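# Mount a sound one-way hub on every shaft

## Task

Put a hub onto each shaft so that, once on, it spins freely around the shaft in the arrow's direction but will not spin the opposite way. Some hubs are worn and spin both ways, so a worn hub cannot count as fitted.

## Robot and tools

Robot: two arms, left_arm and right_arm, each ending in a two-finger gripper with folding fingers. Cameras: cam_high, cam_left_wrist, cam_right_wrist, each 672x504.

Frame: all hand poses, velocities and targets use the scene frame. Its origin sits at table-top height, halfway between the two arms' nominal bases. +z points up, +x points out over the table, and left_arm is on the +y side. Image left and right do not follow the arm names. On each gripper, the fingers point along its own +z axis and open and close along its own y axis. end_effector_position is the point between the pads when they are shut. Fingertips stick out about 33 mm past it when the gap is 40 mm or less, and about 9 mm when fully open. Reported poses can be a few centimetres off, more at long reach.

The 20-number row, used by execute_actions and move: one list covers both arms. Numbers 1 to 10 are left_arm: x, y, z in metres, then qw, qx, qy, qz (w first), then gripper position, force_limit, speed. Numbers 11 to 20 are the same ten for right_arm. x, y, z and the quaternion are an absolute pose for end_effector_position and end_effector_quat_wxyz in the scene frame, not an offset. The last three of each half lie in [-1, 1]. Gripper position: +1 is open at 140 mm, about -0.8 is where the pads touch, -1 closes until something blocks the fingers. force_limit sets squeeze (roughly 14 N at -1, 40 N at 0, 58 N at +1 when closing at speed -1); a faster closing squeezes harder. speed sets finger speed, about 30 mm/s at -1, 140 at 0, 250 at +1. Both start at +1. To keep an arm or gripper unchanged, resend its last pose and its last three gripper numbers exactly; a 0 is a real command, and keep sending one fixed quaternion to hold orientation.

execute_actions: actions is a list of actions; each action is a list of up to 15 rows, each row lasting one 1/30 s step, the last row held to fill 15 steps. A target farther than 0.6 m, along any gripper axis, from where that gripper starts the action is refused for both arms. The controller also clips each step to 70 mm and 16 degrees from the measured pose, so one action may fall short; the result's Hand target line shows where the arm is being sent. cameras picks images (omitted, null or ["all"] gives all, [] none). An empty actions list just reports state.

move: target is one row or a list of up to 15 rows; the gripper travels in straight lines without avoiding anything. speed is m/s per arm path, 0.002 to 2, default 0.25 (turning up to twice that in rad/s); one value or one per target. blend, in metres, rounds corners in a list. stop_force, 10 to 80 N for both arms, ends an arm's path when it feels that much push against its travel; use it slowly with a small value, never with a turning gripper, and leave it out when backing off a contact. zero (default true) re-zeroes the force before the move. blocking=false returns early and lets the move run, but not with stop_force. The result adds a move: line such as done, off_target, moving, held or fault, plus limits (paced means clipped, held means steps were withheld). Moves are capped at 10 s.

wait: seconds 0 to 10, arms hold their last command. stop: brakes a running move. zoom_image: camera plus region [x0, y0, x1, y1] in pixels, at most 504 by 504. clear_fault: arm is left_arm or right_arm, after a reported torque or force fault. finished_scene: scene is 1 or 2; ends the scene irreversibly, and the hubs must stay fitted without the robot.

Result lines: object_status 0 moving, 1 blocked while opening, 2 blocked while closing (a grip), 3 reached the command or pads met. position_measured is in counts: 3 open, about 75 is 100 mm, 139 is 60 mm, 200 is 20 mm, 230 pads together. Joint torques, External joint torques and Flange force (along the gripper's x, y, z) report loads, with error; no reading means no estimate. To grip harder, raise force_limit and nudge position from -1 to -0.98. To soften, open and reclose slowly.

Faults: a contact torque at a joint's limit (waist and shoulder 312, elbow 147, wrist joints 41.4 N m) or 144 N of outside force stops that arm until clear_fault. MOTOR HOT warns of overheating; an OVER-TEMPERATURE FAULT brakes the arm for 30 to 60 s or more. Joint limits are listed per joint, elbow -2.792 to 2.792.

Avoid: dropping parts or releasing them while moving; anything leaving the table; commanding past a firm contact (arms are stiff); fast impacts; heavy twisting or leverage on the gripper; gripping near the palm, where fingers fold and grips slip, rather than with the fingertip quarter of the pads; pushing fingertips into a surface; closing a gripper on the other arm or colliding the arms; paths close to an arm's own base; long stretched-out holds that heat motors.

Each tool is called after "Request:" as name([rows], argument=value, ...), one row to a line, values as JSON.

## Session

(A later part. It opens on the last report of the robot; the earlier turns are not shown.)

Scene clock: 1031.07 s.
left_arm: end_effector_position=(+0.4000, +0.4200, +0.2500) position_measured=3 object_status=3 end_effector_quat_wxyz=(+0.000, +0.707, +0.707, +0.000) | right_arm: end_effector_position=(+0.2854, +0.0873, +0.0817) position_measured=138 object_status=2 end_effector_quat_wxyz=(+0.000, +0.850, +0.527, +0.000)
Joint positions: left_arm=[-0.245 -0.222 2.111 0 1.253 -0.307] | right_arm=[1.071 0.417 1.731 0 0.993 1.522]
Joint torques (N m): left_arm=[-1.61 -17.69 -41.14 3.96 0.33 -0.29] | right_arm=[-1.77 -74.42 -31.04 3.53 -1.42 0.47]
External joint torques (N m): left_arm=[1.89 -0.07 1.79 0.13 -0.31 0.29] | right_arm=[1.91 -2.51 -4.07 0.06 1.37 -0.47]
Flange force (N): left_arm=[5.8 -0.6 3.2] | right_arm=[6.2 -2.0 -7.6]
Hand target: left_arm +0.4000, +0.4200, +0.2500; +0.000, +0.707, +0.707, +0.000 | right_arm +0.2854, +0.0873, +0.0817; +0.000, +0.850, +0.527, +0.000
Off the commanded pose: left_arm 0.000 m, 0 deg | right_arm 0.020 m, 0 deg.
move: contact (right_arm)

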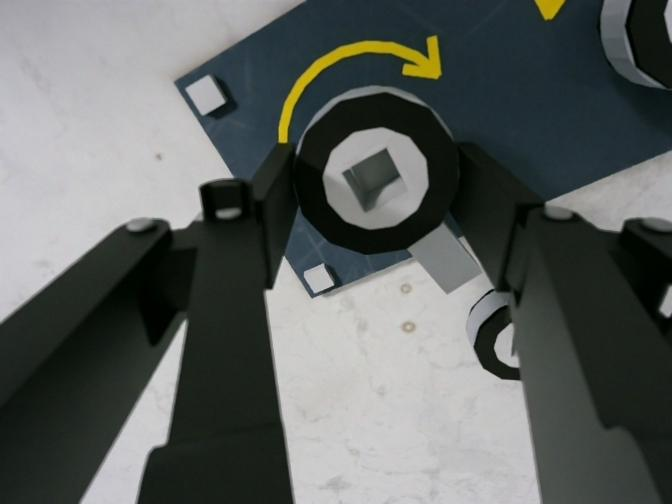

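Request:
move([
  [0.40,0.42,0.25,0,0.7071,0.7071,0,1,1,1,0.2854,0.0873,0.085,0,0.8499,0.527,0,-1,-0.5,-1],
  [0.40,0.42,0.25,0,0.7071,0.7071,0,1,1,1,0.2857,0.0868,0.085,0,0.8499,0.527,0,-1,-0.5,-1],
], speed=0.02, cameras=["cam_right_wrist"])

Request:
zoom_image(camera="cam_right_wrist", region=[345, 140, 405, 200])

Request:
move([
  [0.40,0.42,0.25,0,0.7071,0.7071,0,1,1,1,0.2857,0.0868,0.062,0,0.8499,0.527,0,-1,-0.5,-1],
], speed=0.02, stop_force=10, cameras=["cam_right_wrist"])

Request:
zoom_image(camera="cam_right_wrist", region=[345, 140, 405, 200])

Scene clock: 1048.50 s.
left_arm: end_effector_position=(+0.4000, +0.4200, +0.2500) position_measured=3 object_status=3 end_effector_quat_wxyz=(+0.000, +0.707, +0.707, +0.000) | right_arm: end_effector_position=(+0.2856, +0.0869, +0.0850) position_measured=138 object_status=2 end_effector_quat_wxyz=(+0.000, +0.850, +0.527, +0.000)
Joint positions: left_arm=[-0.245 -0.222 2.111 0 1.253 -0.307] | right_arm=[1.071 0.414 1.729 0 0.999 1.522]
Joint torques (N m): left_arm=[-1.89 -17.38 -41.06 3.99 0.33 -0.25] | right_arm=[-4.34 -81.06 -35.05 2.97 -0.42 0.51]
External joint torques (N m): left_arm=[2.18 -0.27 1.8 0.09 -0.31 0.25] | right_arm=[4.56 4.31 -0.28 0.66 0.37 -0.51]
Flange force (N): left_arm=[6.5 -0.8 3.1] | right_arm=[7.1 -5.6 3.0]
Hand target: left_arm +0.4000, +0.4200, +0.2500; +0.000, +0.707, +0.707, +0.000 | right_arm +0.2857, +0.0868, +0.0850; +0.000, +0.850, +0.527, +0.000
Off the commanded pose: left_arm 0.000 m, 0 deg | right_arm 0.000 m, 0 deg.
move: done

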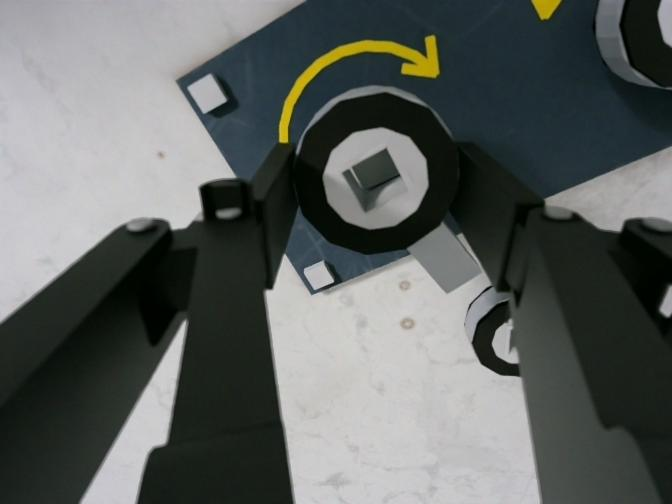

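Scaled by 8.400 from the camera's image (finer frame: 960x720).

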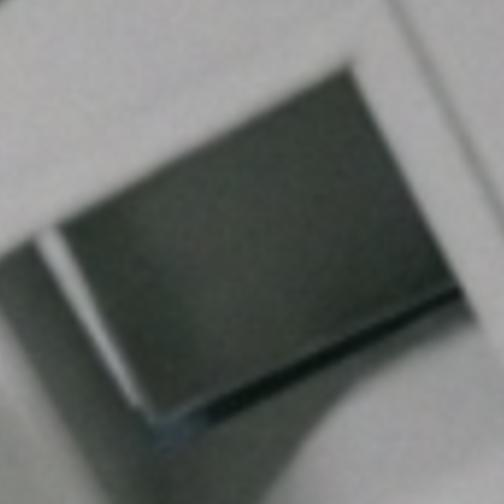

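Scene clock: 1050.43 s.
left_arm: end_effector_position=(+0.4000, +0.4200, +0.2500) position_measured=3 object_status=3 end_effector_quat_wxyz=(+0.000, +0.707, +0.707, +0.000) | right_arm: end_effector_position=(+0.2857, +0.0868, +0.0620) position_measured=138 object_status=2 end_effector_quat_wxyz=(+0.000, +0.850, +0.527, +0.000)
Joint positions: left_arm=[-0.245 -0.222 2.111 0 1.253 -0.307] | right_arm=[1.07 0.435 1.746 0 0.961 1.522]
Joint torques (N m): left_arm=[-1.27 -16.89 -40.97 3.92 0.35 -0.23] | right_arm=[2.07 -78.76 -30.16 4.53 0.12 0.47]
External joint torques (N m): left_arm=[1.45 -0.46 1.69 0.16 -0.33 0.23] | right_arm=[-1.78 0.95 -4.24 -0.99 -0.18 -0.47]
Flange force (N): left_arm=[4.7 -1.6 2.8] | right_arm=[9.9 3.1 -1.8]
Hand target: left_arm +0.4000, +0.4200, +0.2500; +0.000, +0.707, +0.707, +0.000 | right_arm +0.2857, +0.0868, +0.0620; +0.000, +0.850, +0.527, +0.000
Off the commanded pose: left_arm 0.000 m, 0 deg | right_arm 0.000 m, 0 deg.
move: done

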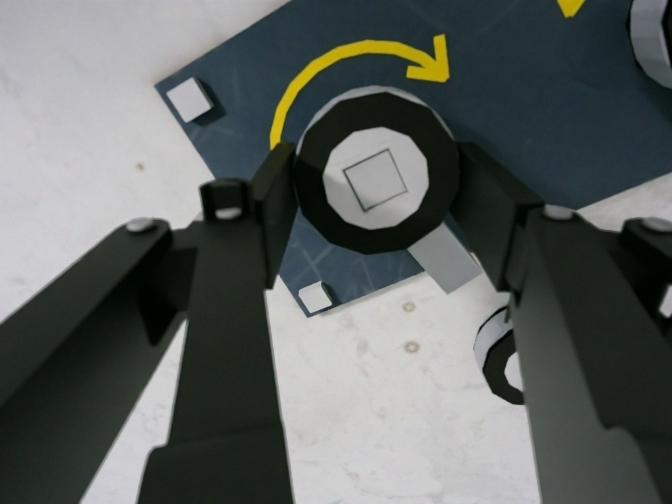

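Scaled by 8.400 from the camera's image (finer frame: 960x720).

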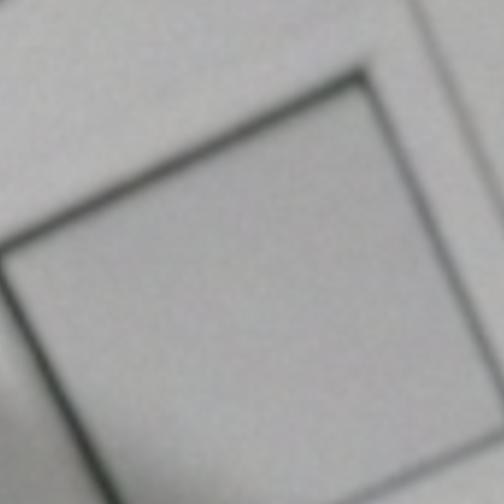

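Request:
move(target=[0.40,0.42,0.25,0,0.7071,0.7071,0,1,1,1,0.2857,0.0868,0.0575,0,0.8499,0.527,0,-1,-0.5,-1], speed=0.01, stop_force=10, cameras=["cam_right_wrist"])

Request:
move(target=[0.40,0.42,0.25,0,0.7071,0.7071,0,1,1,1,0.2857,0.0868,0.059,0,0.9135,0.4067,0,-1,-0.5,-1], speed=0.1, cameras=["cam_right_wrist"])

Request:
zoom_image(camera="cam_right_wrist", region=[275, 80, 475, 280])

Request:
move(target=[0.40,0.42,0.25,0,0.7071,0.7071,0,1,1,1,0.2857,0.0868,0.059,0,0.8499,0.527,0,-1,-0.5,-1], speed=0.1, cameras=["cam_right_wrist"])

Request:
zoom_image(camera="cam_right_wrist", region=[275, 80, 475, 280])

Scene clock: 1063.60 s.
left_arm: end_effector_position=(+0.4000, +0.4200, +0.2500) position_measured=3 object_status=3 end_effector_quat_wxyz=(+0.000, +0.707, +0.707, +0.000) | right_arm: end_effector_position=(+0.2857, +0.0868, +0.0577) position_measured=138 object_status=2 end_effector_quat_wxyz=(+0.000, +0.850, +0.527, +0.000)
Joint positions: left_arm=[-0.245 -0.222 2.111 0 1.253 -0.307] | right_arm=[1.07 0.439 1.749 0 0.953 1.522]
Joint torques (N m): left_arm=[-1.46 -17.68 -41.13 3.95 0.29 -0.29] | right_arm=[1.12 -69.67 -25.26 4.62 -0.52 0.47]
External joint torques (N m): left_arm=[1.59 0.79 1.96 0.12 -0.28 0.29] | right_arm=[-0.69 -8.31 -8.93 -1.1 0.46 -0.47]
Flange force (N): left_arm=[4.8 0.4 3.9] | right_arm=[8.0 1.6 -14.9]
Hand target: left_arm +0.4000, +0.4200, +0.2500; +0.000, +0.707, +0.707, +0.000 | right_arm +0.2857, +0.0868, +0.0577; +0.000, +0.850, +0.527, +0.000
Off the commanded pose: left_arm 0.000 m, 0 deg | right_arm 0.000 m, 0 deg.
move: contact (right_arm)

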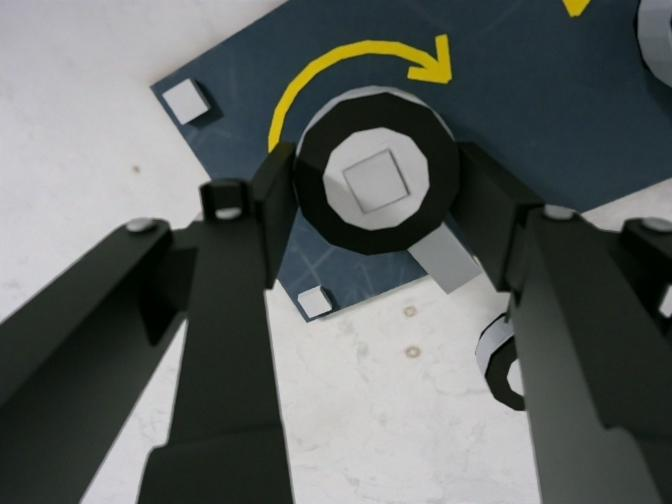

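Scene clock: 1065.40 s.
left_arm: end_effector_position=(+0.4000, +0.4200, +0.2500) position_measured=3 object_status=3 end_effector_quat_wxyz=(+0.000, +0.707, +0.707, +0.000) | right_arm: end_effector_position=(+0.2858, +0.0868, +0.0590) position_measured=138 object_status=2 end_effector_quat_wxyz=(+0.000, +0.914, +0.407, +0.000)
Joint positions: left_arm=[-0.245 -0.222 2.111 0 1.253 -0.307] | right_arm=[1.07 0.438 1.748 0 0.956 1.794]
Joint torques (N m): left_arm=[-1.53 -16.87 -41.11 3.85 0.31 -0.27] | right_arm=[-13.98 -85.39 -32.01 -1.02 1.4 0.52]
External joint torques (N m): left_arm=[1.63 0.03 1.92 0.22 -0.29 0.27] | right_arm=[14.27 7.47 -2.23 4.53 -1.45 -0.52]
Flange force (N): left_arm=[5.1 -0.9 3.4] | right_arm=[8.9 -22.3 7.9]
Hand target: left_arm +0.4000, +0.4200, +0.2500; +0.000, +0.707, +0.707, +0.000 | right_arm +0.2857, +0.0868, +0.0590; +0.000, +0.914, +0.407, +0.000
Off the commanded pose: left_arm 0.000 m, 0 deg | right_arm 0.000 m, 0 deg.
move: done

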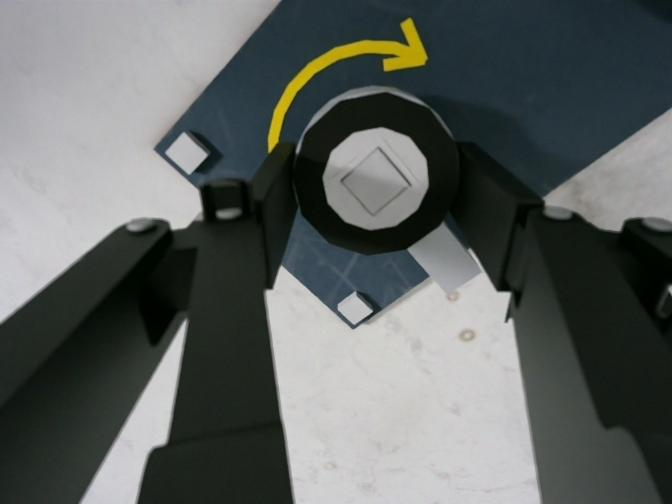

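Scaled by 2.520 from the camera's image (finer frame: 960x720).

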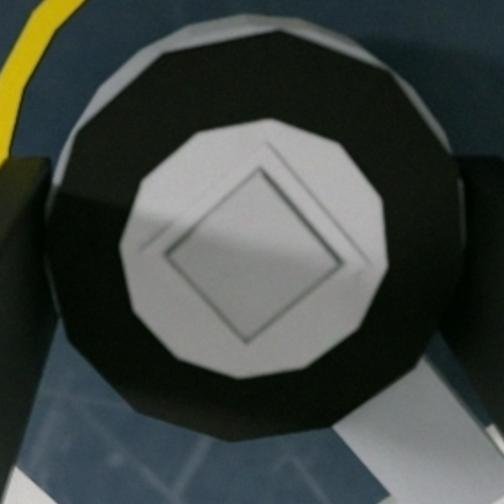

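Scene clock: 1067.20 s.
left_arm: end_effector_position=(+0.4000, +0.4200, +0.2500) position_measured=3 object_status=3 end_effector_quat_wxyz=(+0.000, +0.707, +0.707, +0.000) | right_arm: end_effector_position=(+0.2856, +0.0868, +0.0590) position_measured=139 object_status=2 end_effector_quat_wxyz=(+0.000, +0.850, +0.527, +0.000)
Joint positions: left_arm=[-0.245 -0.222 2.111 0 1.253 -0.307] | right_arm=[1.071 0.438 1.748 0 0.956 1.522]
Joint torques (N m): left_arm=[-1.4 -17.3 -40.93 3.99 0.44 -0.14] | right_arm=[6.39 -79.27 -34.01 6.04 -2.16 -0.26]
External joint torques (N m): left_arm=[1.54 0.14 1.67 0.09 -0.43 0.14] | right_arm=[-6.1 1.29 -0.27 -2.51 2.11 0.26]
Flange force (N): left_arm=[4.4 -0.4 3.4] | right_arm=[3.5 8.1 -2.4]
Hand target: left_arm +0.4000, +0.4200, +0.2500; +0.000, +0.707, +0.707, +0.000 | right_arm +0.2857, +0.0868, +0.0590; +0.000, +0.850, +0.527, +0.000
Off the commanded pose: left_arm 0.000 m, 0 deg | right_arm 0.000 m, 0 deg.
move: done

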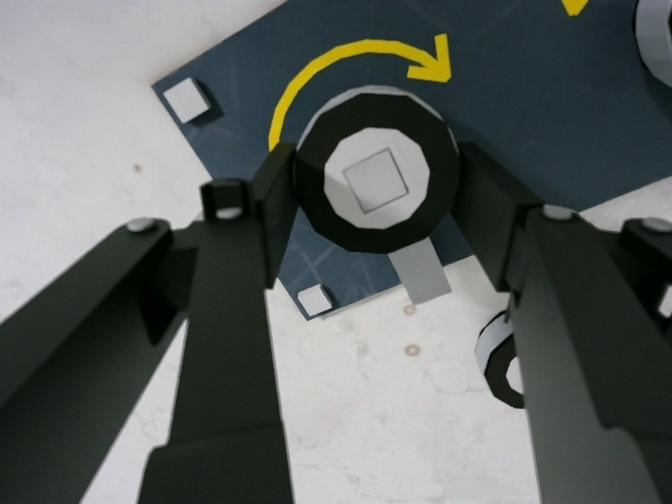

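Scaled by 2.520 from the camera's image (finer frame: 960x720).

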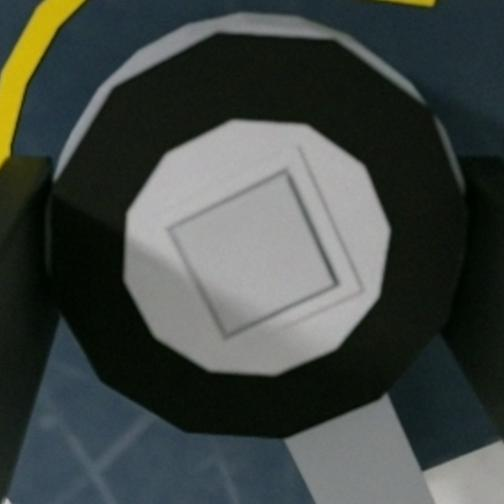

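Request:
move(target=[0.40,0.42,0.25,0,0.7071,0.7071,0,1,1,1,0.2857,0.0868,0.0572,0,0.8499,0.527,0,-1,-0.5,-1], speed=0.01, stop_force=10, cameras=["cam_right_wrist"])

Request:
zoom_image(camera="cam_right_wrist", region=[275, 80, 475, 280])

Scene clock: 1082.57 s.
left_arm: end_effector_position=(+0.4000, +0.4200, +0.2500) position_measured=3 object_status=3 end_effector_quat_wxyz=(+0.000, +0.707, +0.707, +0.000) | right_arm: end_effector_position=(+0.2857, +0.0868, +0.0577) position_measured=139 object_status=2 end_effector_quat_wxyz=(+0.000, +0.850, +0.527, +0.000)
Joint positions: left_arm=[-0.245 -0.222 2.111 0 1.253 -0.307] | right_arm=[1.07 0.439 1.749 0 0.954 1.522]
Joint torques (N m): left_arm=[-1.66 -17.29 -40.95 3.96 0.31 -0.26] | right_arm=[2.73 -69.46 -29.34 5.06 -3 0.2]
External joint torques (N m): left_arm=[1.7 0.66 1.74 0.11 -0.3 0.26] | right_arm=[-2.43 -8.59 -4.89 -1.54 2.95 -0.2]
Flange force (N): left_arm=[5.0 0.5 3.5] | right_arm=[0.9 3.7 -16.4]
Hand target: left_arm +0.4000, +0.4200, +0.2500; +0.000, +0.707, +0.707, +0.000 | right_arm +0.2857, +0.0868, +0.0577; +0.000, +0.850, +0.527, +0.000
Off the commanded pose: left_arm 0.000 m, 0 deg | right_arm 0.001 m, 0 deg.
move: contact (right_arm)

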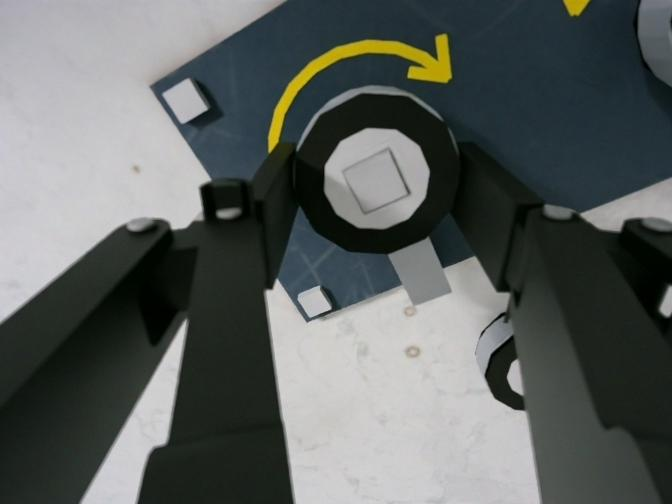

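Scaled by 2.520 from the camera's image (finer frame: 960x720).

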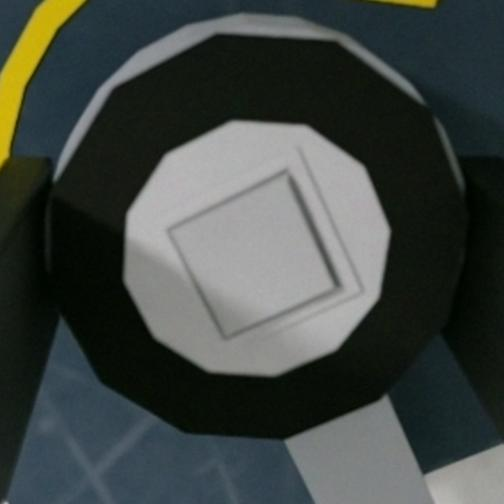

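Seated. Release and go to H4.

Request:
move([
  [0.40,0.42,0.25,0,0.7071,0.7071,0,1,1,1,0.2857,0.0868,0.0577,0,0.8499,0.527,0,0.36,-1,-1],
  [0.40,0.42,0.25,0,0.7071,0.7071,0,1,1,1,0.2857,0.0868,0.14,0,0.8499,0.527,0,0.36,-1,-1],
  [0.40,0.42,0.25,0,0.7071,0.7071,0,1,1,1,0.475,-0.192,0.10,0,0.9239,0.3827,0,0.36,-1,-1],
  [0.40,0.42,0.25,0,0.7071,0.7071,0,1,1,1,0.475,-0.192,0.06,0,0.9239,0.3827,0,0.36,-1,-1],
], speed=[0.05,0.1,0.2,0.1])

Scene clock: 1094.03 s.
left_arm: end_effector_position=(+0.4000, +0.4200, +0.2500) position_measured=3 object_status=3 end_effector_quat_wxyz=(+0.000, +0.707, +0.707, +0.000) | right_arm: end_effector_position=(+0.4750, -0.1920, +0.0601) position_measured=84 object_status=3 end_effector_quat_wxyz=(+0.000, +0.924, +0.383, +0.000)
Joint positions: left_arm=[-0.245 -0.222 2.111 0 1.253 -0.307] | right_arm=[0.577 0.313 1.934 0 0.895 1.353]
Joint torques (N m): left_arm=[-1.65 -17.46 -40.92 3.99 0.23 -0.27] | right_arm=[-2.68 -66.48 -29.82 2.75 -0.78 0.47]
External joint torques (N m): left_arm=[1.76 0.51 1.74 0.08 -0.21 0.27] | right_arm=[2.85 1.79 -2.92 0.61 0.72 -0.47]
Flange force (N): left_arm=[5.2 0.3 3.3] | right_arm=[9.2 -2.3 -1.6]
Hand target: left_arm +0.4000, +0.4200, +0.2500; +0.000, +0.707, +0.707, +0.000 | right_arm +0.4750, -0.1920, +0.0600; +0.000, +0.924, +0.383, +0.000
Off the commanded pose: left_arm 0.000 m, 0 deg | right_arm 0.000 m, 0 deg.
move: done

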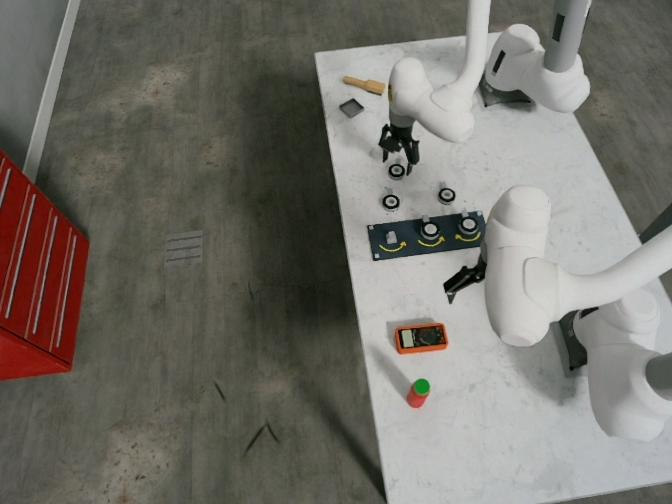

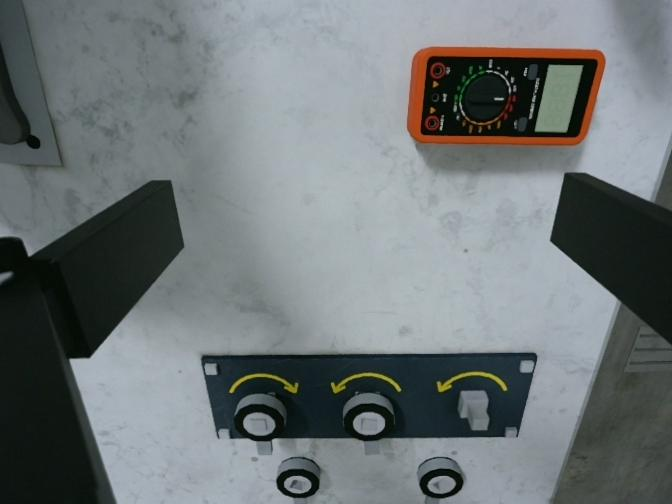

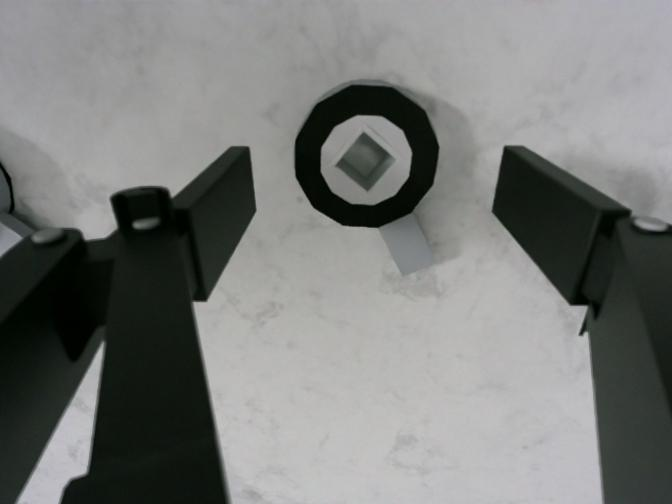

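Request:
move([
  [0.40,0.42,0.25,0,0.7071,0.7071,0,1,1,1,0.4755,-0.1915,0.0365,0,0.9239,0.3827,0,0.36,-1,-1],
], speed=0.03, stop_force=10, cameras=["cam_right_wrist"])

Request:
execute_actions([
  [[0.40,0.42,0.25,0,0.7071,0.7071,0,1,1,1,0.4755,-0.1915,0.0365,0,0.9239,0.3827,0,-1,-0.5,-1]],
  [[0.40,0.42,0.25,0,0.7071,0.7071,0,1,1,1,0.4755,-0.1915,0.0365,0,0.9239,0.3827,0,-1,-0.5,-1]],
  [[0.40,0.42,0.25,0,0.7071,0.7071,0,1,1,1,0.4755,-0.1915,0.0365,0,0.9239,0.3827,0,-1,-0.5,-1]],
  [[0.40,0.42,0.25,0,0.7071,0.7071,0,1,1,1,0.4755,-0.1915,0.0365,0,0.9239,0.3827,0,-1,-0.5,-1]],
], cameras=["cam_right_wrist"])

Request:
zoom_image(camera="cam_right_wrist", region=[275, 80, 475, 280])

Scene clock: 1109.90 s.
left_arm: end_effector_position=(+0.4000, +0.4200, +0.2500) position_measured=3 object_status=3 end_effector_quat_wxyz=(+0.000, +0.707, +0.707, +0.000) | right_arm: end_effector_position=(+0.4755, -0.1915, +0.0365) position_measured=84 object_status=3 end_effector_quat_wxyz=(+0.000, +0.924, +0.383, +0.000)
Joint positions: left_arm=[-0.245 -0.222 2.111 0 1.253 -0.307] | right_arm=[0.577 0.34 1.949 0 0.852 1.353]
Joint torques (N m): left_arm=[-1.78 -17.43 -41.03 3.93 0.32 -0.23] | right_arm=[-2.83 -68.04 -28.91 2.6 -0.45 0.54]
External joint torques (N m): left_arm=[1.95 0.1 1.75 0.15 -0.3 0.23] | right_arm=[3.01 1.9 -2.67 0.65 0.4 -0.54]
Flange force (N): left_arm=[5.7 -0.3 3.2] | right_arm=[8.7 -2.6 -0.4]
Hand target: left_arm +0.4000, +0.4200, +0.2500; +0.000, +0.707, +0.707, +0.000 | right_arm +0.4755, -0.1915, +0.0365; +0.000, +0.924, +0.383, +0.000
Off the commanded pose: left_arm 0.000 m, 0 deg | right_arm 0.000 m, 0 deg.
move: done

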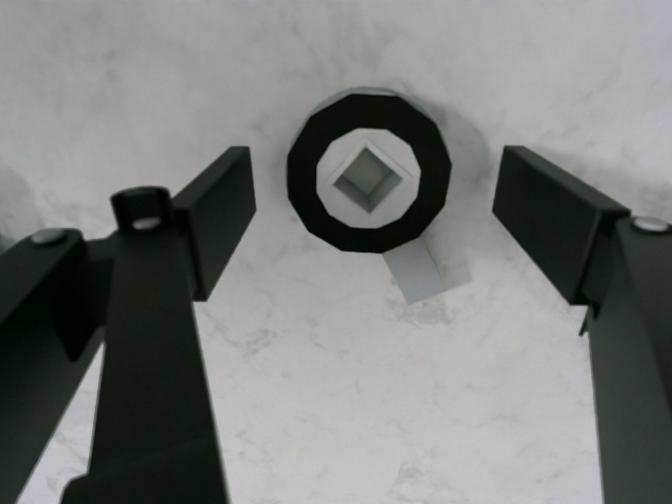

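Scene clock: 1112.10 s.
left_arm: end_effector_position=(+0.4000, +0.4200, +0.2500) position_measured=3 object_status=3 end_effector_quat_wxyz=(+0.000, +0.707, +0.707, +0.000) | right_arm: end_effector_position=(+0.4755, -0.1915, +0.0365) position_measured=138 object_status=2 end_effector_quat_wxyz=(+0.000, +0.924, +0.383, +0.000)
Joint positions: left_arm=[-0.245 -0.222 2.111 0 1.253 -0.307] | right_arm=[0.577 0.34 1.949 0 0.852 1.353]
Joint torques (N m): left_arm=[-1.06 -17.42 -41.29 3.96 0.28 -0.24] | right_arm=[-2.93 -63.8 -27.12 2.69 -0.88 0.52]
External joint torques (N m): left_arm=[1.23 0.36 2.08 0.11 -0.27 0.24] | right_arm=[3.27 -2.21 -4.36 0.56 0.83 -0.52]
External joint torques at the end of the 1st action: left_arm=[1.72 0.98 1.79 0.09 -0.34 0.29] | right_arm=[3.4 2.11 -2.68 0.55 0.36 -0.5]
External joint torques at the end of the 2nd action: left_arm=[1.67 0.51 1.73 0.19 -0.3 0.24] | right_arm=[2.83 2.69 -2.65 0.78 0.47 -0.49]
External joint torques at the end of the 3rd action: left_arm=[1.79 0.79 1.82 0.1 -0.32 0.19] | right_arm=[2.87 -1.93 -4.17 0.53 0.91 -0.49]
Flange force (N): left_arm=[4.0 -0.8 3.8] | right_arm=[7.0 -3.3 -7.0]
Flange force at the end of the 1st action (N): left_arm=[5.0 1.1 3.8] | right_arm=[9.1 -3.2 0.0]
Flange force at the end of the 2nd action (N): left_arm=[4.9 0.2 3.4] | right_arm=[9.7 -2.2 0.4]
Flange force at the end of the 3rd action (N): left_arm=[5.0 0.7 3.7] | right_arm=[6.9 -2.7 -6.7]
Hand target: left_arm +0.4000, +0.4200, +0.2500; +0.000, +0.707, +0.707, +0.000 | right_arm +0.4755, -0.1915, +0.0365; +0.000, +0.924, +0.383, +0.000
Off the commanded pose: left_arm 0.000 m, 0 deg | right_arm 0.000 m, 0 deg.

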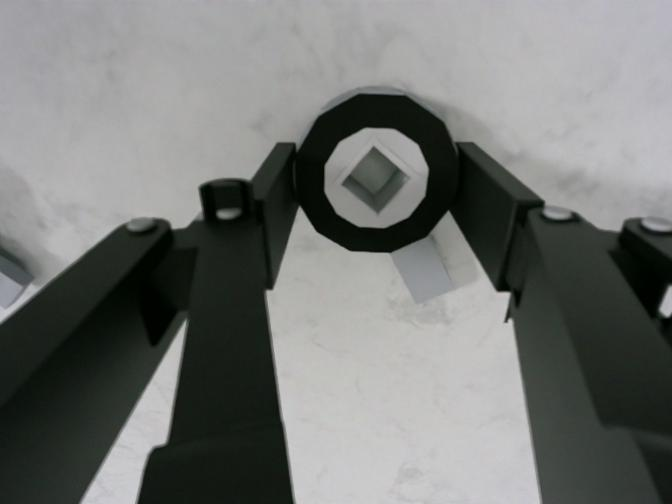

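Scaled by 2.520 from the camera's image (finer frame: 960x720).

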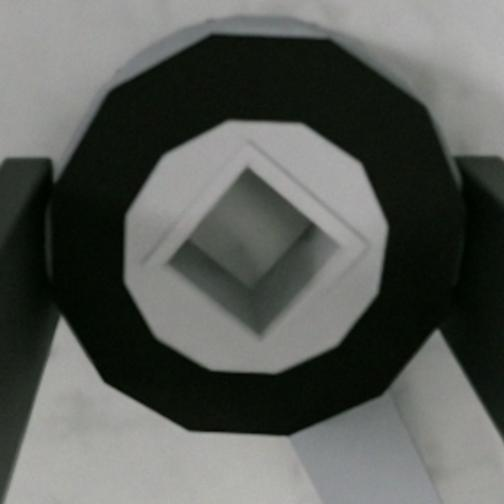

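Request:
move([
  [0.40,0.42,0.25,0,0.7071,0.7071,0,1,1,1,0.4755,-0.1915,0.13,0,0.9239,0.3827,0,-1,-0.5,-1],
  [0.40,0.42,0.25,0,0.7071,0.7071,0,1,1,1,0.5447,0.0883,0.12,0,0.9333,0.3592,0,-1,-0.5,-1],
  [0.40,0.42,0.25,0,0.7071,0.7071,0,1,1,1,0.5447,0.0883,0.0885,0,0.9333,0.3592,0,-1,-0.5,-1],
], speed=[0.12,0.18,0.08], cameras=["cam_right_wrist"])

Request:
zoom_image(camera="cam_right_wrist", region=[325, 130, 425, 230])

Scene clock: 1130.33 s.
left_arm: end_effector_position=(+0.4000, +0.4200, +0.2500) position_measured=3 object_status=3 end_effector_quat_wxyz=(+0.000, +0.707, +0.707, +0.000) | right_arm: end_effector_position=(+0.5447, +0.0883, +0.0886) position_measured=138 object_status=2 end_effector_quat_wxyz=(+0.000, +0.933, +0.359, +0.000)
Joint positions: left_arm=[-0.245 -0.222 2.111 0 1.253 -0.307] | right_arm=[0.809 0.621 1.385 0 1.135 1.636]
Joint torques (N m): left_arm=[-1.65 -17.43 -41.08 3.93 0.28 -0.29] | right_arm=[-2.79 -102.89 -37.1 3.35 -0.47 0.53]
External joint torques (N m): left_arm=[1.78 0.42 1.89 0.14 -0.26 0.29] | right_arm=[3.25 4.78 -0.94 0.56 0.42 -0.53]
Flange force (N): left_arm=[5.4 0.0 3.5] | right_arm=[9.7 -4.2 2.0]
Hand target: left_arm +0.4000, +0.4200, +0.2500; +0.000, +0.707, +0.707, +0.000 | right_arm +0.5447, +0.0883, +0.0885; +0.000, +0.933, +0.359, +0.000
Off the commanded pose: left_arm 0.000 m, 0 deg | right_arm 0.000 m, 0 deg.
move: done

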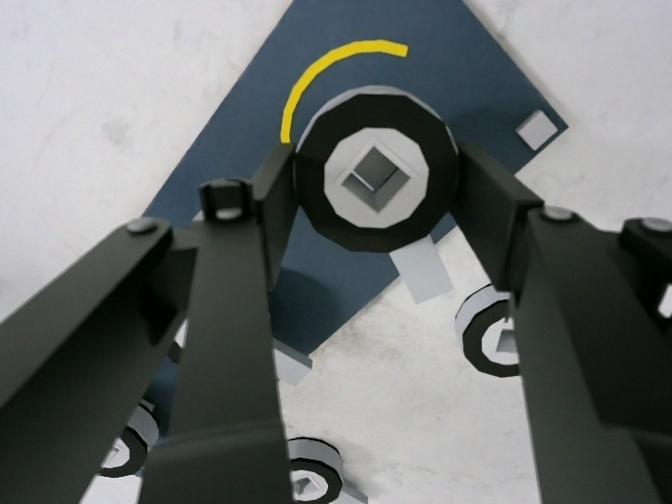

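Scaled by 5.040 from the camera's image (finer frame: 960x720).

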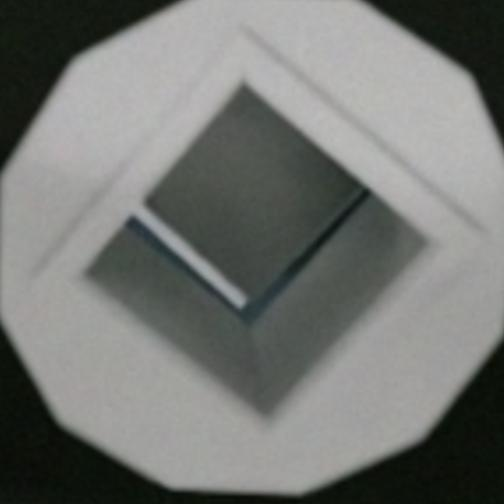

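Request:
move([
  [0.40,0.42,0.25,0,0.7071,0.7071,0,1,1,1,0.5448,0.0882,0.087,0,0.9412,0.3379,0,-1,-0.5,-1],
], speed=0.05, cameras=["cam_right_wrist"])

Request:
zoom_image(camera="cam_right_wrist", region=[345, 140, 405, 200])

Request:
move([
  [0.40,0.42,0.25,0,0.7071,0.7071,0,1,1,1,0.5448,0.0882,0.062,0,0.9412,0.3379,0,-1,-0.5,-1],
], speed=0.02, stop_force=10, cameras=["cam_right_wrist"])

Request:
zoom_image(camera="cam_right_wrist", region=[325, 130, 425, 230])

Scene clock: 1144.57 s.
left_arm: end_effector_position=(+0.4000, +0.4200, +0.2500) position_measured=3 object_status=3 end_effector_quat_wxyz=(+0.000, +0.707, +0.707, +0.000) | right_arm: end_effector_position=(+0.5447, +0.0883, +0.0870) position_measured=138 object_status=2 end_effector_quat_wxyz=(+0.000, +0.941, +0.338, +0.000)
Joint positions: left_arm=[-0.245 -0.222 2.111 0 1.253 -0.307] | right_arm=[0.809 0.622 1.386 0 1.133 1.681]
Joint torques (N m): left_arm=[-1.97 -17.2 -40.99 3.97 0.35 -0.24] | right_arm=[-2.44 -102.94 -37.04 3.31 -0.37 0.34]
External joint torques (N m): left_arm=[2.06 0.43 1.83 0.09 -0.34 0.24] | right_arm=[2.54 4.92 -0.92 0.57 0.31 -0.34]
Flange force (N): left_arm=[5.9 0.3 3.6] | right_arm=[9.6 -4.0 2.2]
Hand target: left_arm +0.4000, +0.4200, +0.2500; +0.000, +0.707, +0.707, +0.000 | right_arm +0.5448, +0.0882, +0.0870; +0.000, +0.941, +0.338, +0.000
Off the commanded pose: left_arm 0.000 m, 0 deg | right_arm 0.000 m, 0 deg.
move: done

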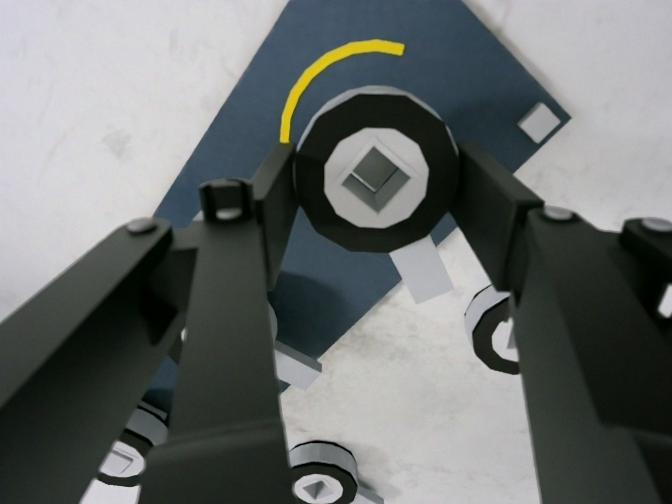

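Scaled by 8.400 from the camera's image (finer frame: 960x720).

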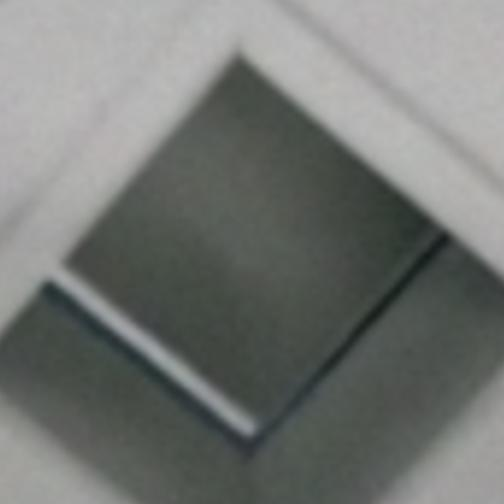

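Scene clock: 1145.40 s.
left_arm: end_effector_position=(+0.4000, +0.4200, +0.2500) position_measured=3 object_status=3 end_effector_quat_wxyz=(+0.000, +0.707, +0.707, +0.000) | right_arm: end_effector_position=(+0.5448, +0.0883, +0.0826) position_measured=138 object_status=2 end_effector_quat_wxyz=(+0.000, +0.941, +0.338, +0.000)
Joint positions: left_arm=[-0.245 -0.222 2.111 0 1.253 -0.307] | right_arm=[0.809 0.625 1.39 0 1.127 1.681]
Joint torques (N m): left_arm=[-1.79 -17.8 -41.16 3.93 0.3 -0.27] | right_arm=[-4.87 -92.87 -31.57 2.62 -0.81 0.38]
External joint torques (N m): left_arm=[1.92 0.77 2.02 0.14 -0.29 0.27] | right_arm=[5.47 -5.32 -6.2 1.26 0.77 -0.38]
Flange force (N): left_arm=[5.5 0.5 4.0] | right_arm=[8.0 -7.1 -9.7]
Hand target: left_arm +0.4000, +0.4200, +0.2500; +0.000, +0.707, +0.707, +0.000 | right_arm +0.5448, +0.0883, +0.0826; +0.000, +0.941, +0.338, +0.000
Off the commanded pose: left_arm 0.000 m, 0 deg | right_arm 0.021 m, 0 deg.
move: contact (right_arm)

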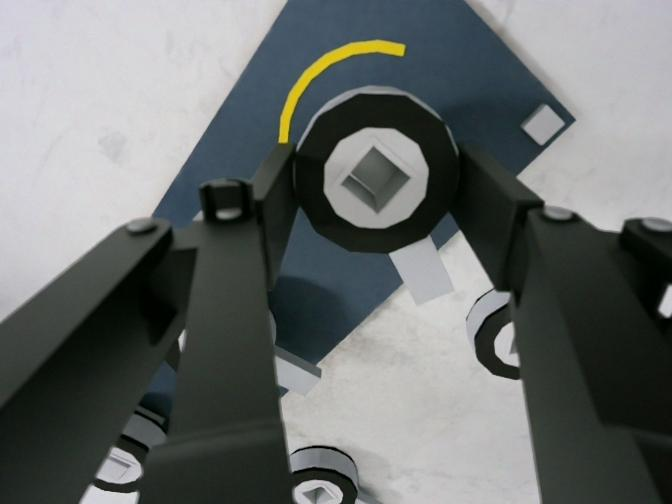

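Scaled by 5.040 from the camera's image (finer frame: 960x720).

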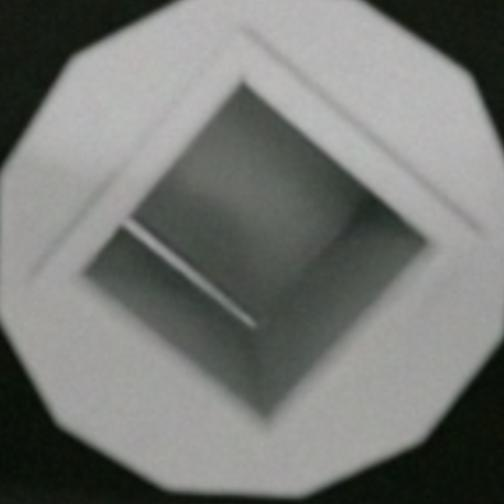

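Request:
move([
  [0.40,0.42,0.25,0,0.7071,0.7071,0,1,1,1,0.5448,0.0882,0.085,0,0.9412,0.3379,0,-1,-0.5,-1],
  [0.40,0.42,0.25,0,0.7071,0.7071,0,1,1,1,0.5448,0.0877,0.085,0,0.9412,0.3379,0,-1,-0.5,-1],
], speed=0.02, cameras=["cam_right_wrist"])

Request:
zoom_image(camera="cam_right_wrist", region=[345, 140, 405, 200])

Request:
move([
  [0.40,0.42,0.25,0,0.7071,0.7071,0,1,1,1,0.5448,0.0877,0.062,0,0.9412,0.3379,0,-1,-0.5,-1],
], speed=0.02, stop_force=10, cameras=["cam_right_wrist"])

Request:
zoom_image(camera="cam_right_wrist", region=[345, 140, 405, 200])

Scene clock: 1159.70 s.
left_arm: end_effector_position=(+0.4000, +0.4200, +0.2500) position_measured=3 object_status=3 end_effector_quat_wxyz=(+0.000, +0.707, +0.707, +0.000) | right_arm: end_effector_position=(+0.5448, +0.0877, +0.0850) position_measured=138 object_status=2 end_effector_quat_wxyz=(+0.000, +0.941, +0.338, +0.000)
Joint positions: left_arm=[-0.245 -0.222 2.111 0 1.253 -0.307] | right_arm=[0.808 0.623 1.389 0 1.13 1.681]
Joint torques (N m): left_arm=[-1.42 -17.84 -40.92 3.88 0.37 -0.3] | right_arm=[-2.58 -103.3 -38.09 3.33 -0.5 0.52]
External joint torques (N m): left_arm=[1.53 0.95 1.68 0.19 -0.36 0.3] | right_arm=[2.9 5.05 0.13 0.57 0.44 -0.52]
Flange force (N): left_arm=[4.5 1.0 3.7] | right_arm=[7.3 -3.9 3.0]
Hand target: left_arm +0.4000, +0.4200, +0.2500; +0.000, +0.707, +0.707, +0.000 | right_arm +0.5448, +0.0877, +0.0850; +0.000, +0.941, +0.338, +0.000
Off the commanded pose: left_arm 0.000 m, 0 deg | right_arm 0.000 m, 0 deg.
move: done

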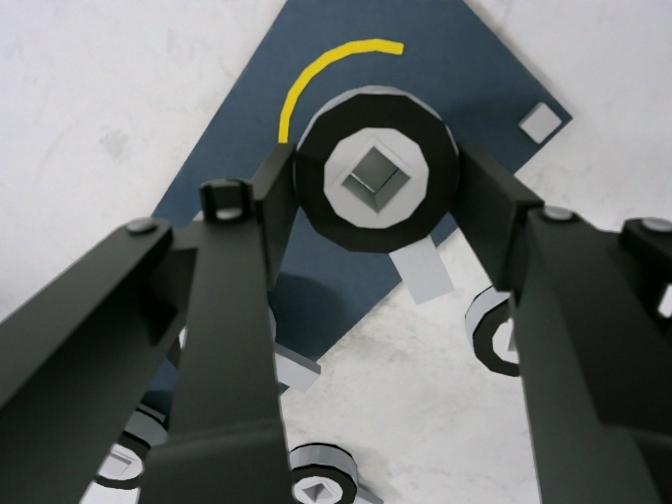

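Scaled by 8.400 from the camera's image (finer frame: 960x720).

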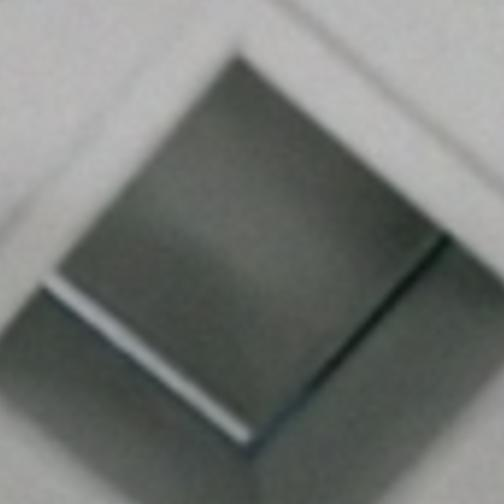

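Scene clock: 1161.80 s.
left_arm: end_effector_position=(+0.4000, +0.4200, +0.2500) position_measured=3 object_status=3 end_effector_quat_wxyz=(+0.000, +0.707, +0.707, +0.000) | right_arm: end_effector_position=(+0.5448, +0.0877, +0.0620) position_measured=138 object_status=2 end_effector_quat_wxyz=(+0.000, +0.941, +0.338, +0.000)
Joint positions: left_arm=[-0.245 -0.222 2.111 0 1.253 -0.307] | right_arm=[0.808 0.639 1.406 0 1.096 1.681]
Joint torques (N m): left_arm=[-1.28 -16.98 -40.84 3.89 0.42 -0.22] | right_arm=[5.33 -100.44 -32.19 5.98 1.07 0.42]
External joint torques (N m): left_arm=[1.43 -0.18 1.56 0.19 -0.41 0.22] | right_arm=[-4.76 1.54 -5.09 -2.15 -1.12 -0.42]
Flange force (N): left_arm=[4.5 -0.9 3.0] | right_arm=[14.4 3.9 -0.8]
Hand target: left_arm +0.4000, +0.4200, +0.2500; +0.000, +0.707, +0.707, +0.000 | right_arm +0.5448, +0.0877, +0.0620; +0.000, +0.941, +0.338, +0.000
Off the commanded pose: left_arm 0.000 m, 0 deg | right_arm 0.000 m, 0 deg.
move: done

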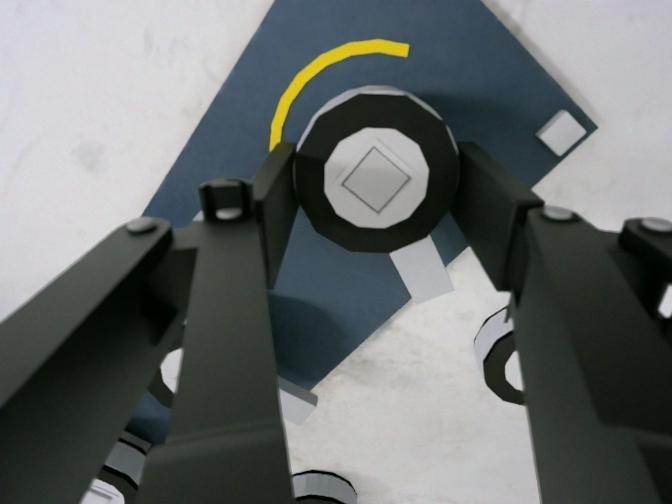

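Scaled by 8.400 from the camera's image (finer frame: 960x720).

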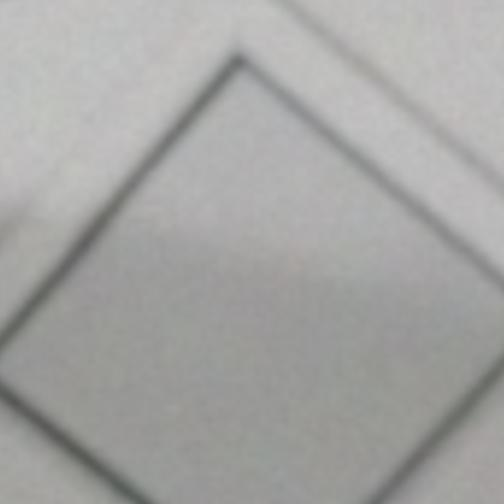

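Request:
move(target=[0.40,0.42,0.25,0,0.7071,0.7071,0,1,1,1,0.5448,0.0877,0.0570,0,0.9412,0.3379,0,-1,-0.5,-1], speed=0.01, stop_force=10, cameras=["cam_right_wrist"])

Request:
move(target=[0.40,0.42,0.25,0,0.7071,0.7071,0,1,1,1,0.5448,0.0877,0.0588,0,0.893,0.4501,0,-1,-0.5,-1], speed=0.1, cameras=["cam_right_wrist"])

Request:
zoom_image(camera="cam_right_wrist", region=[275, 80, 475, 280])

Request:
move(target=[0.40,0.42,0.25,0,0.7071,0.7071,0,1,1,1,0.5448,0.0877,0.0588,0,0.9412,0.3379,0,-1,-0.5,-1], speed=0.1, cameras=["cam_right_wrist"])

Request:
zoom_image(camera="cam_right_wrist", region=[275, 80, 475, 280])

Scene clock: 1177.10 s.
left_arm: end_effector_position=(+0.4000, +0.4200, +0.2500) position_measured=3 object_status=3 end_effector_quat_wxyz=(+0.000, +0.707, +0.707, +0.000) | right_arm: end_effector_position=(+0.5448, +0.0877, +0.0586) position_measured=138 object_status=2 end_effector_quat_wxyz=(+0.000, +0.941, +0.338, +0.000)
Joint positions: left_arm=[-0.245 -0.222 2.111 0 1.253 -0.307] | right_arm=[0.808 0.642 1.408 0 1.091 1.681]
Joint torques (N m): left_arm=[-1.12 -17.04 -41.06 3.95 0.39 -0.29] | right_arm=[4.33 -88.23 -27.86 5.95 -0.63 0.42]
External joint torques (N m): left_arm=[1.25 0.01 1.87 0.12 -0.38 0.29] | right_arm=[-3.84 -10.96 -9.4 -2.12 0.57 -0.42]
Flange force (N): left_arm=[4.2 -1.1 3.5] | right_arm=[9.0 3.6 -15.7]
Hand target: left_arm +0.4000, +0.4200, +0.2500; +0.000, +0.707, +0.707, +0.000 | right_arm +0.5448, +0.0877, +0.0586; +0.000, +0.941, +0.338, +0.000
Off the commanded pose: left_arm 0.000 m, 0 deg | right_arm 0.002 m, 0 deg.
move: contact (right_arm)

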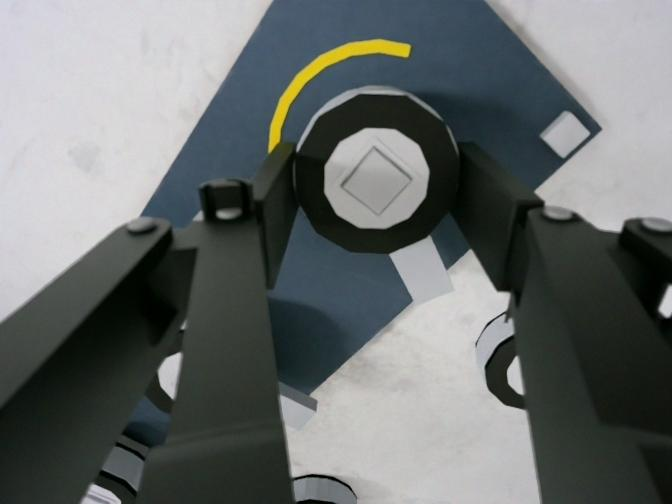

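Scene clock: 1178.73 s.
left_arm: end_effector_position=(+0.4000, +0.4200, +0.2500) position_measured=3 object_status=3 end_effector_quat_wxyz=(+0.000, +0.707, +0.707, +0.000) | right_arm: end_effector_position=(+0.5447, +0.0878, +0.0588) position_measured=138 object_status=2 end_effector_quat_wxyz=(+0.000, +0.893, +0.450, +0.000)
Joint positions: left_arm=[-0.245 -0.222 2.111 0 1.253 -0.307] | right_arm=[0.809 0.642 1.408 0 1.091 1.436]
Joint torques (N m): left_arm=[-1.28 -17.54 -40.79 3.91 0.3 -0.28] | right_arm=[25.68 -95.66 -29.61 13.18 0.87 0.46]
External joint torques (N m): left_arm=[1.44 0.23 1.56 0.17 -0.29 0.28] | right_arm=[-25.23 -3.27 -7.55 -9.36 -0.92 -0.46]
Flange force (N): left_arm=[4.5 -0.2 3.0] | right_arm=[9.4 30.6 -6.4]
Hand target: left_arm +0.4000, +0.4200, +0.2500; +0.000, +0.707, +0.707, +0.000 | right_arm +0.5448, +0.0877, +0.0588; +0.000, +0.893, +0.450, +0.000
Off the commanded pose: left_arm 0.000 m, 0 deg | right_arm 0.000 m, 0 deg.
move: done

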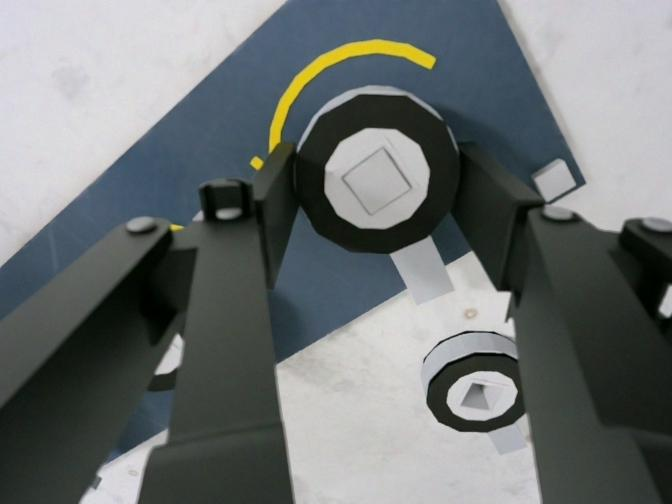

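Scaled by 2.520 from the camera's image (finer frame: 960x720).

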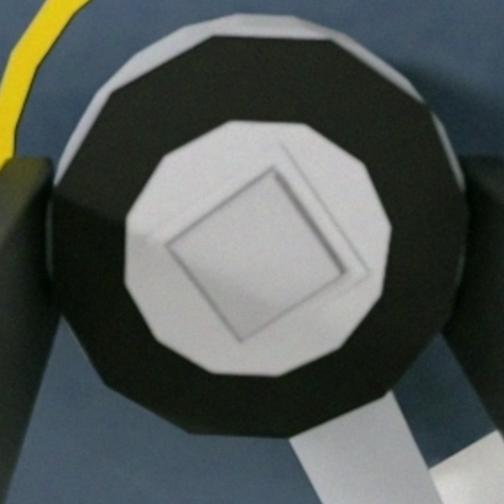

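Scene clock: 1180.37 s.
left_arm: end_effector_position=(+0.4000, +0.4200, +0.2500) position_measured=3 object_status=3 end_effector_quat_wxyz=(+0.000, +0.707, +0.707, +0.000) | right_arm: end_effector_position=(+0.5448, +0.0876, +0.0588) position_measured=138 object_status=2 end_effector_quat_wxyz=(+0.000, +0.941, +0.338, +0.000)
Joint positions: left_arm=[-0.245 -0.222 2.111 0 1.253 -0.307] | right_arm=[0.808 0.642 1.408 0 1.092 1.68]
Joint torques (N m): left_arm=[-1.71 -18.09 -40.93 3.83 0.27 -0.31] | right_arm=[4.89 -99.69 -32.49 6.3 0.38 0.73]
External joint torques (N m): left_arm=[1.89 0.93 1.77 0.24 -0.25 0.31] | right_arm=[-4.6 0.57 -4.78 -2.48 -0.44 -0.73]
Flange force (N): left_arm=[5.4 1.1 3.6] | right_arm=[13.0 4.3 -2.3]
Hand target: left_arm +0.4000, +0.4200, +0.2500; +0.000, +0.707, +0.707, +0.000 | right_arm +0.5448, +0.0877, +0.0588; +0.000, +0.941, +0.338, +0.000
Off the commanded pose: left_arm 0.000 m, 0 deg | right_arm 0.000 m, 0 deg.
move: done

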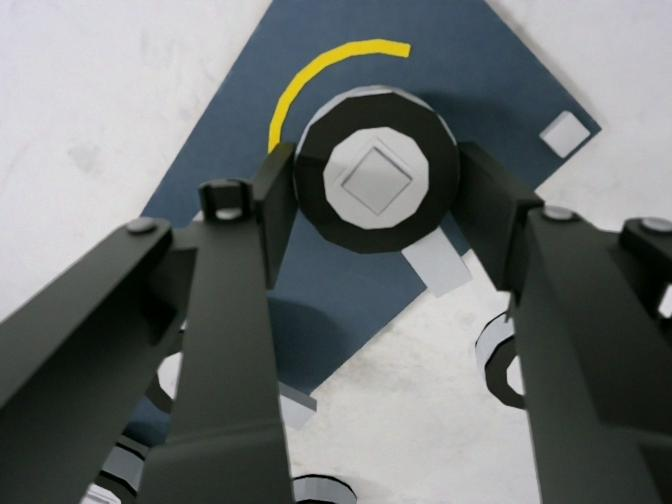

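Scaled by 2.520 from the camera's image (finer frame: 960x720).

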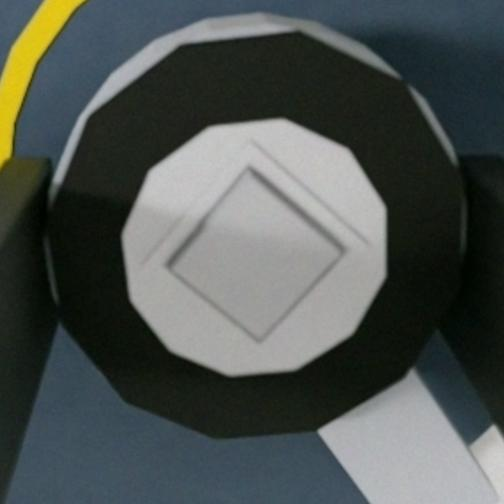

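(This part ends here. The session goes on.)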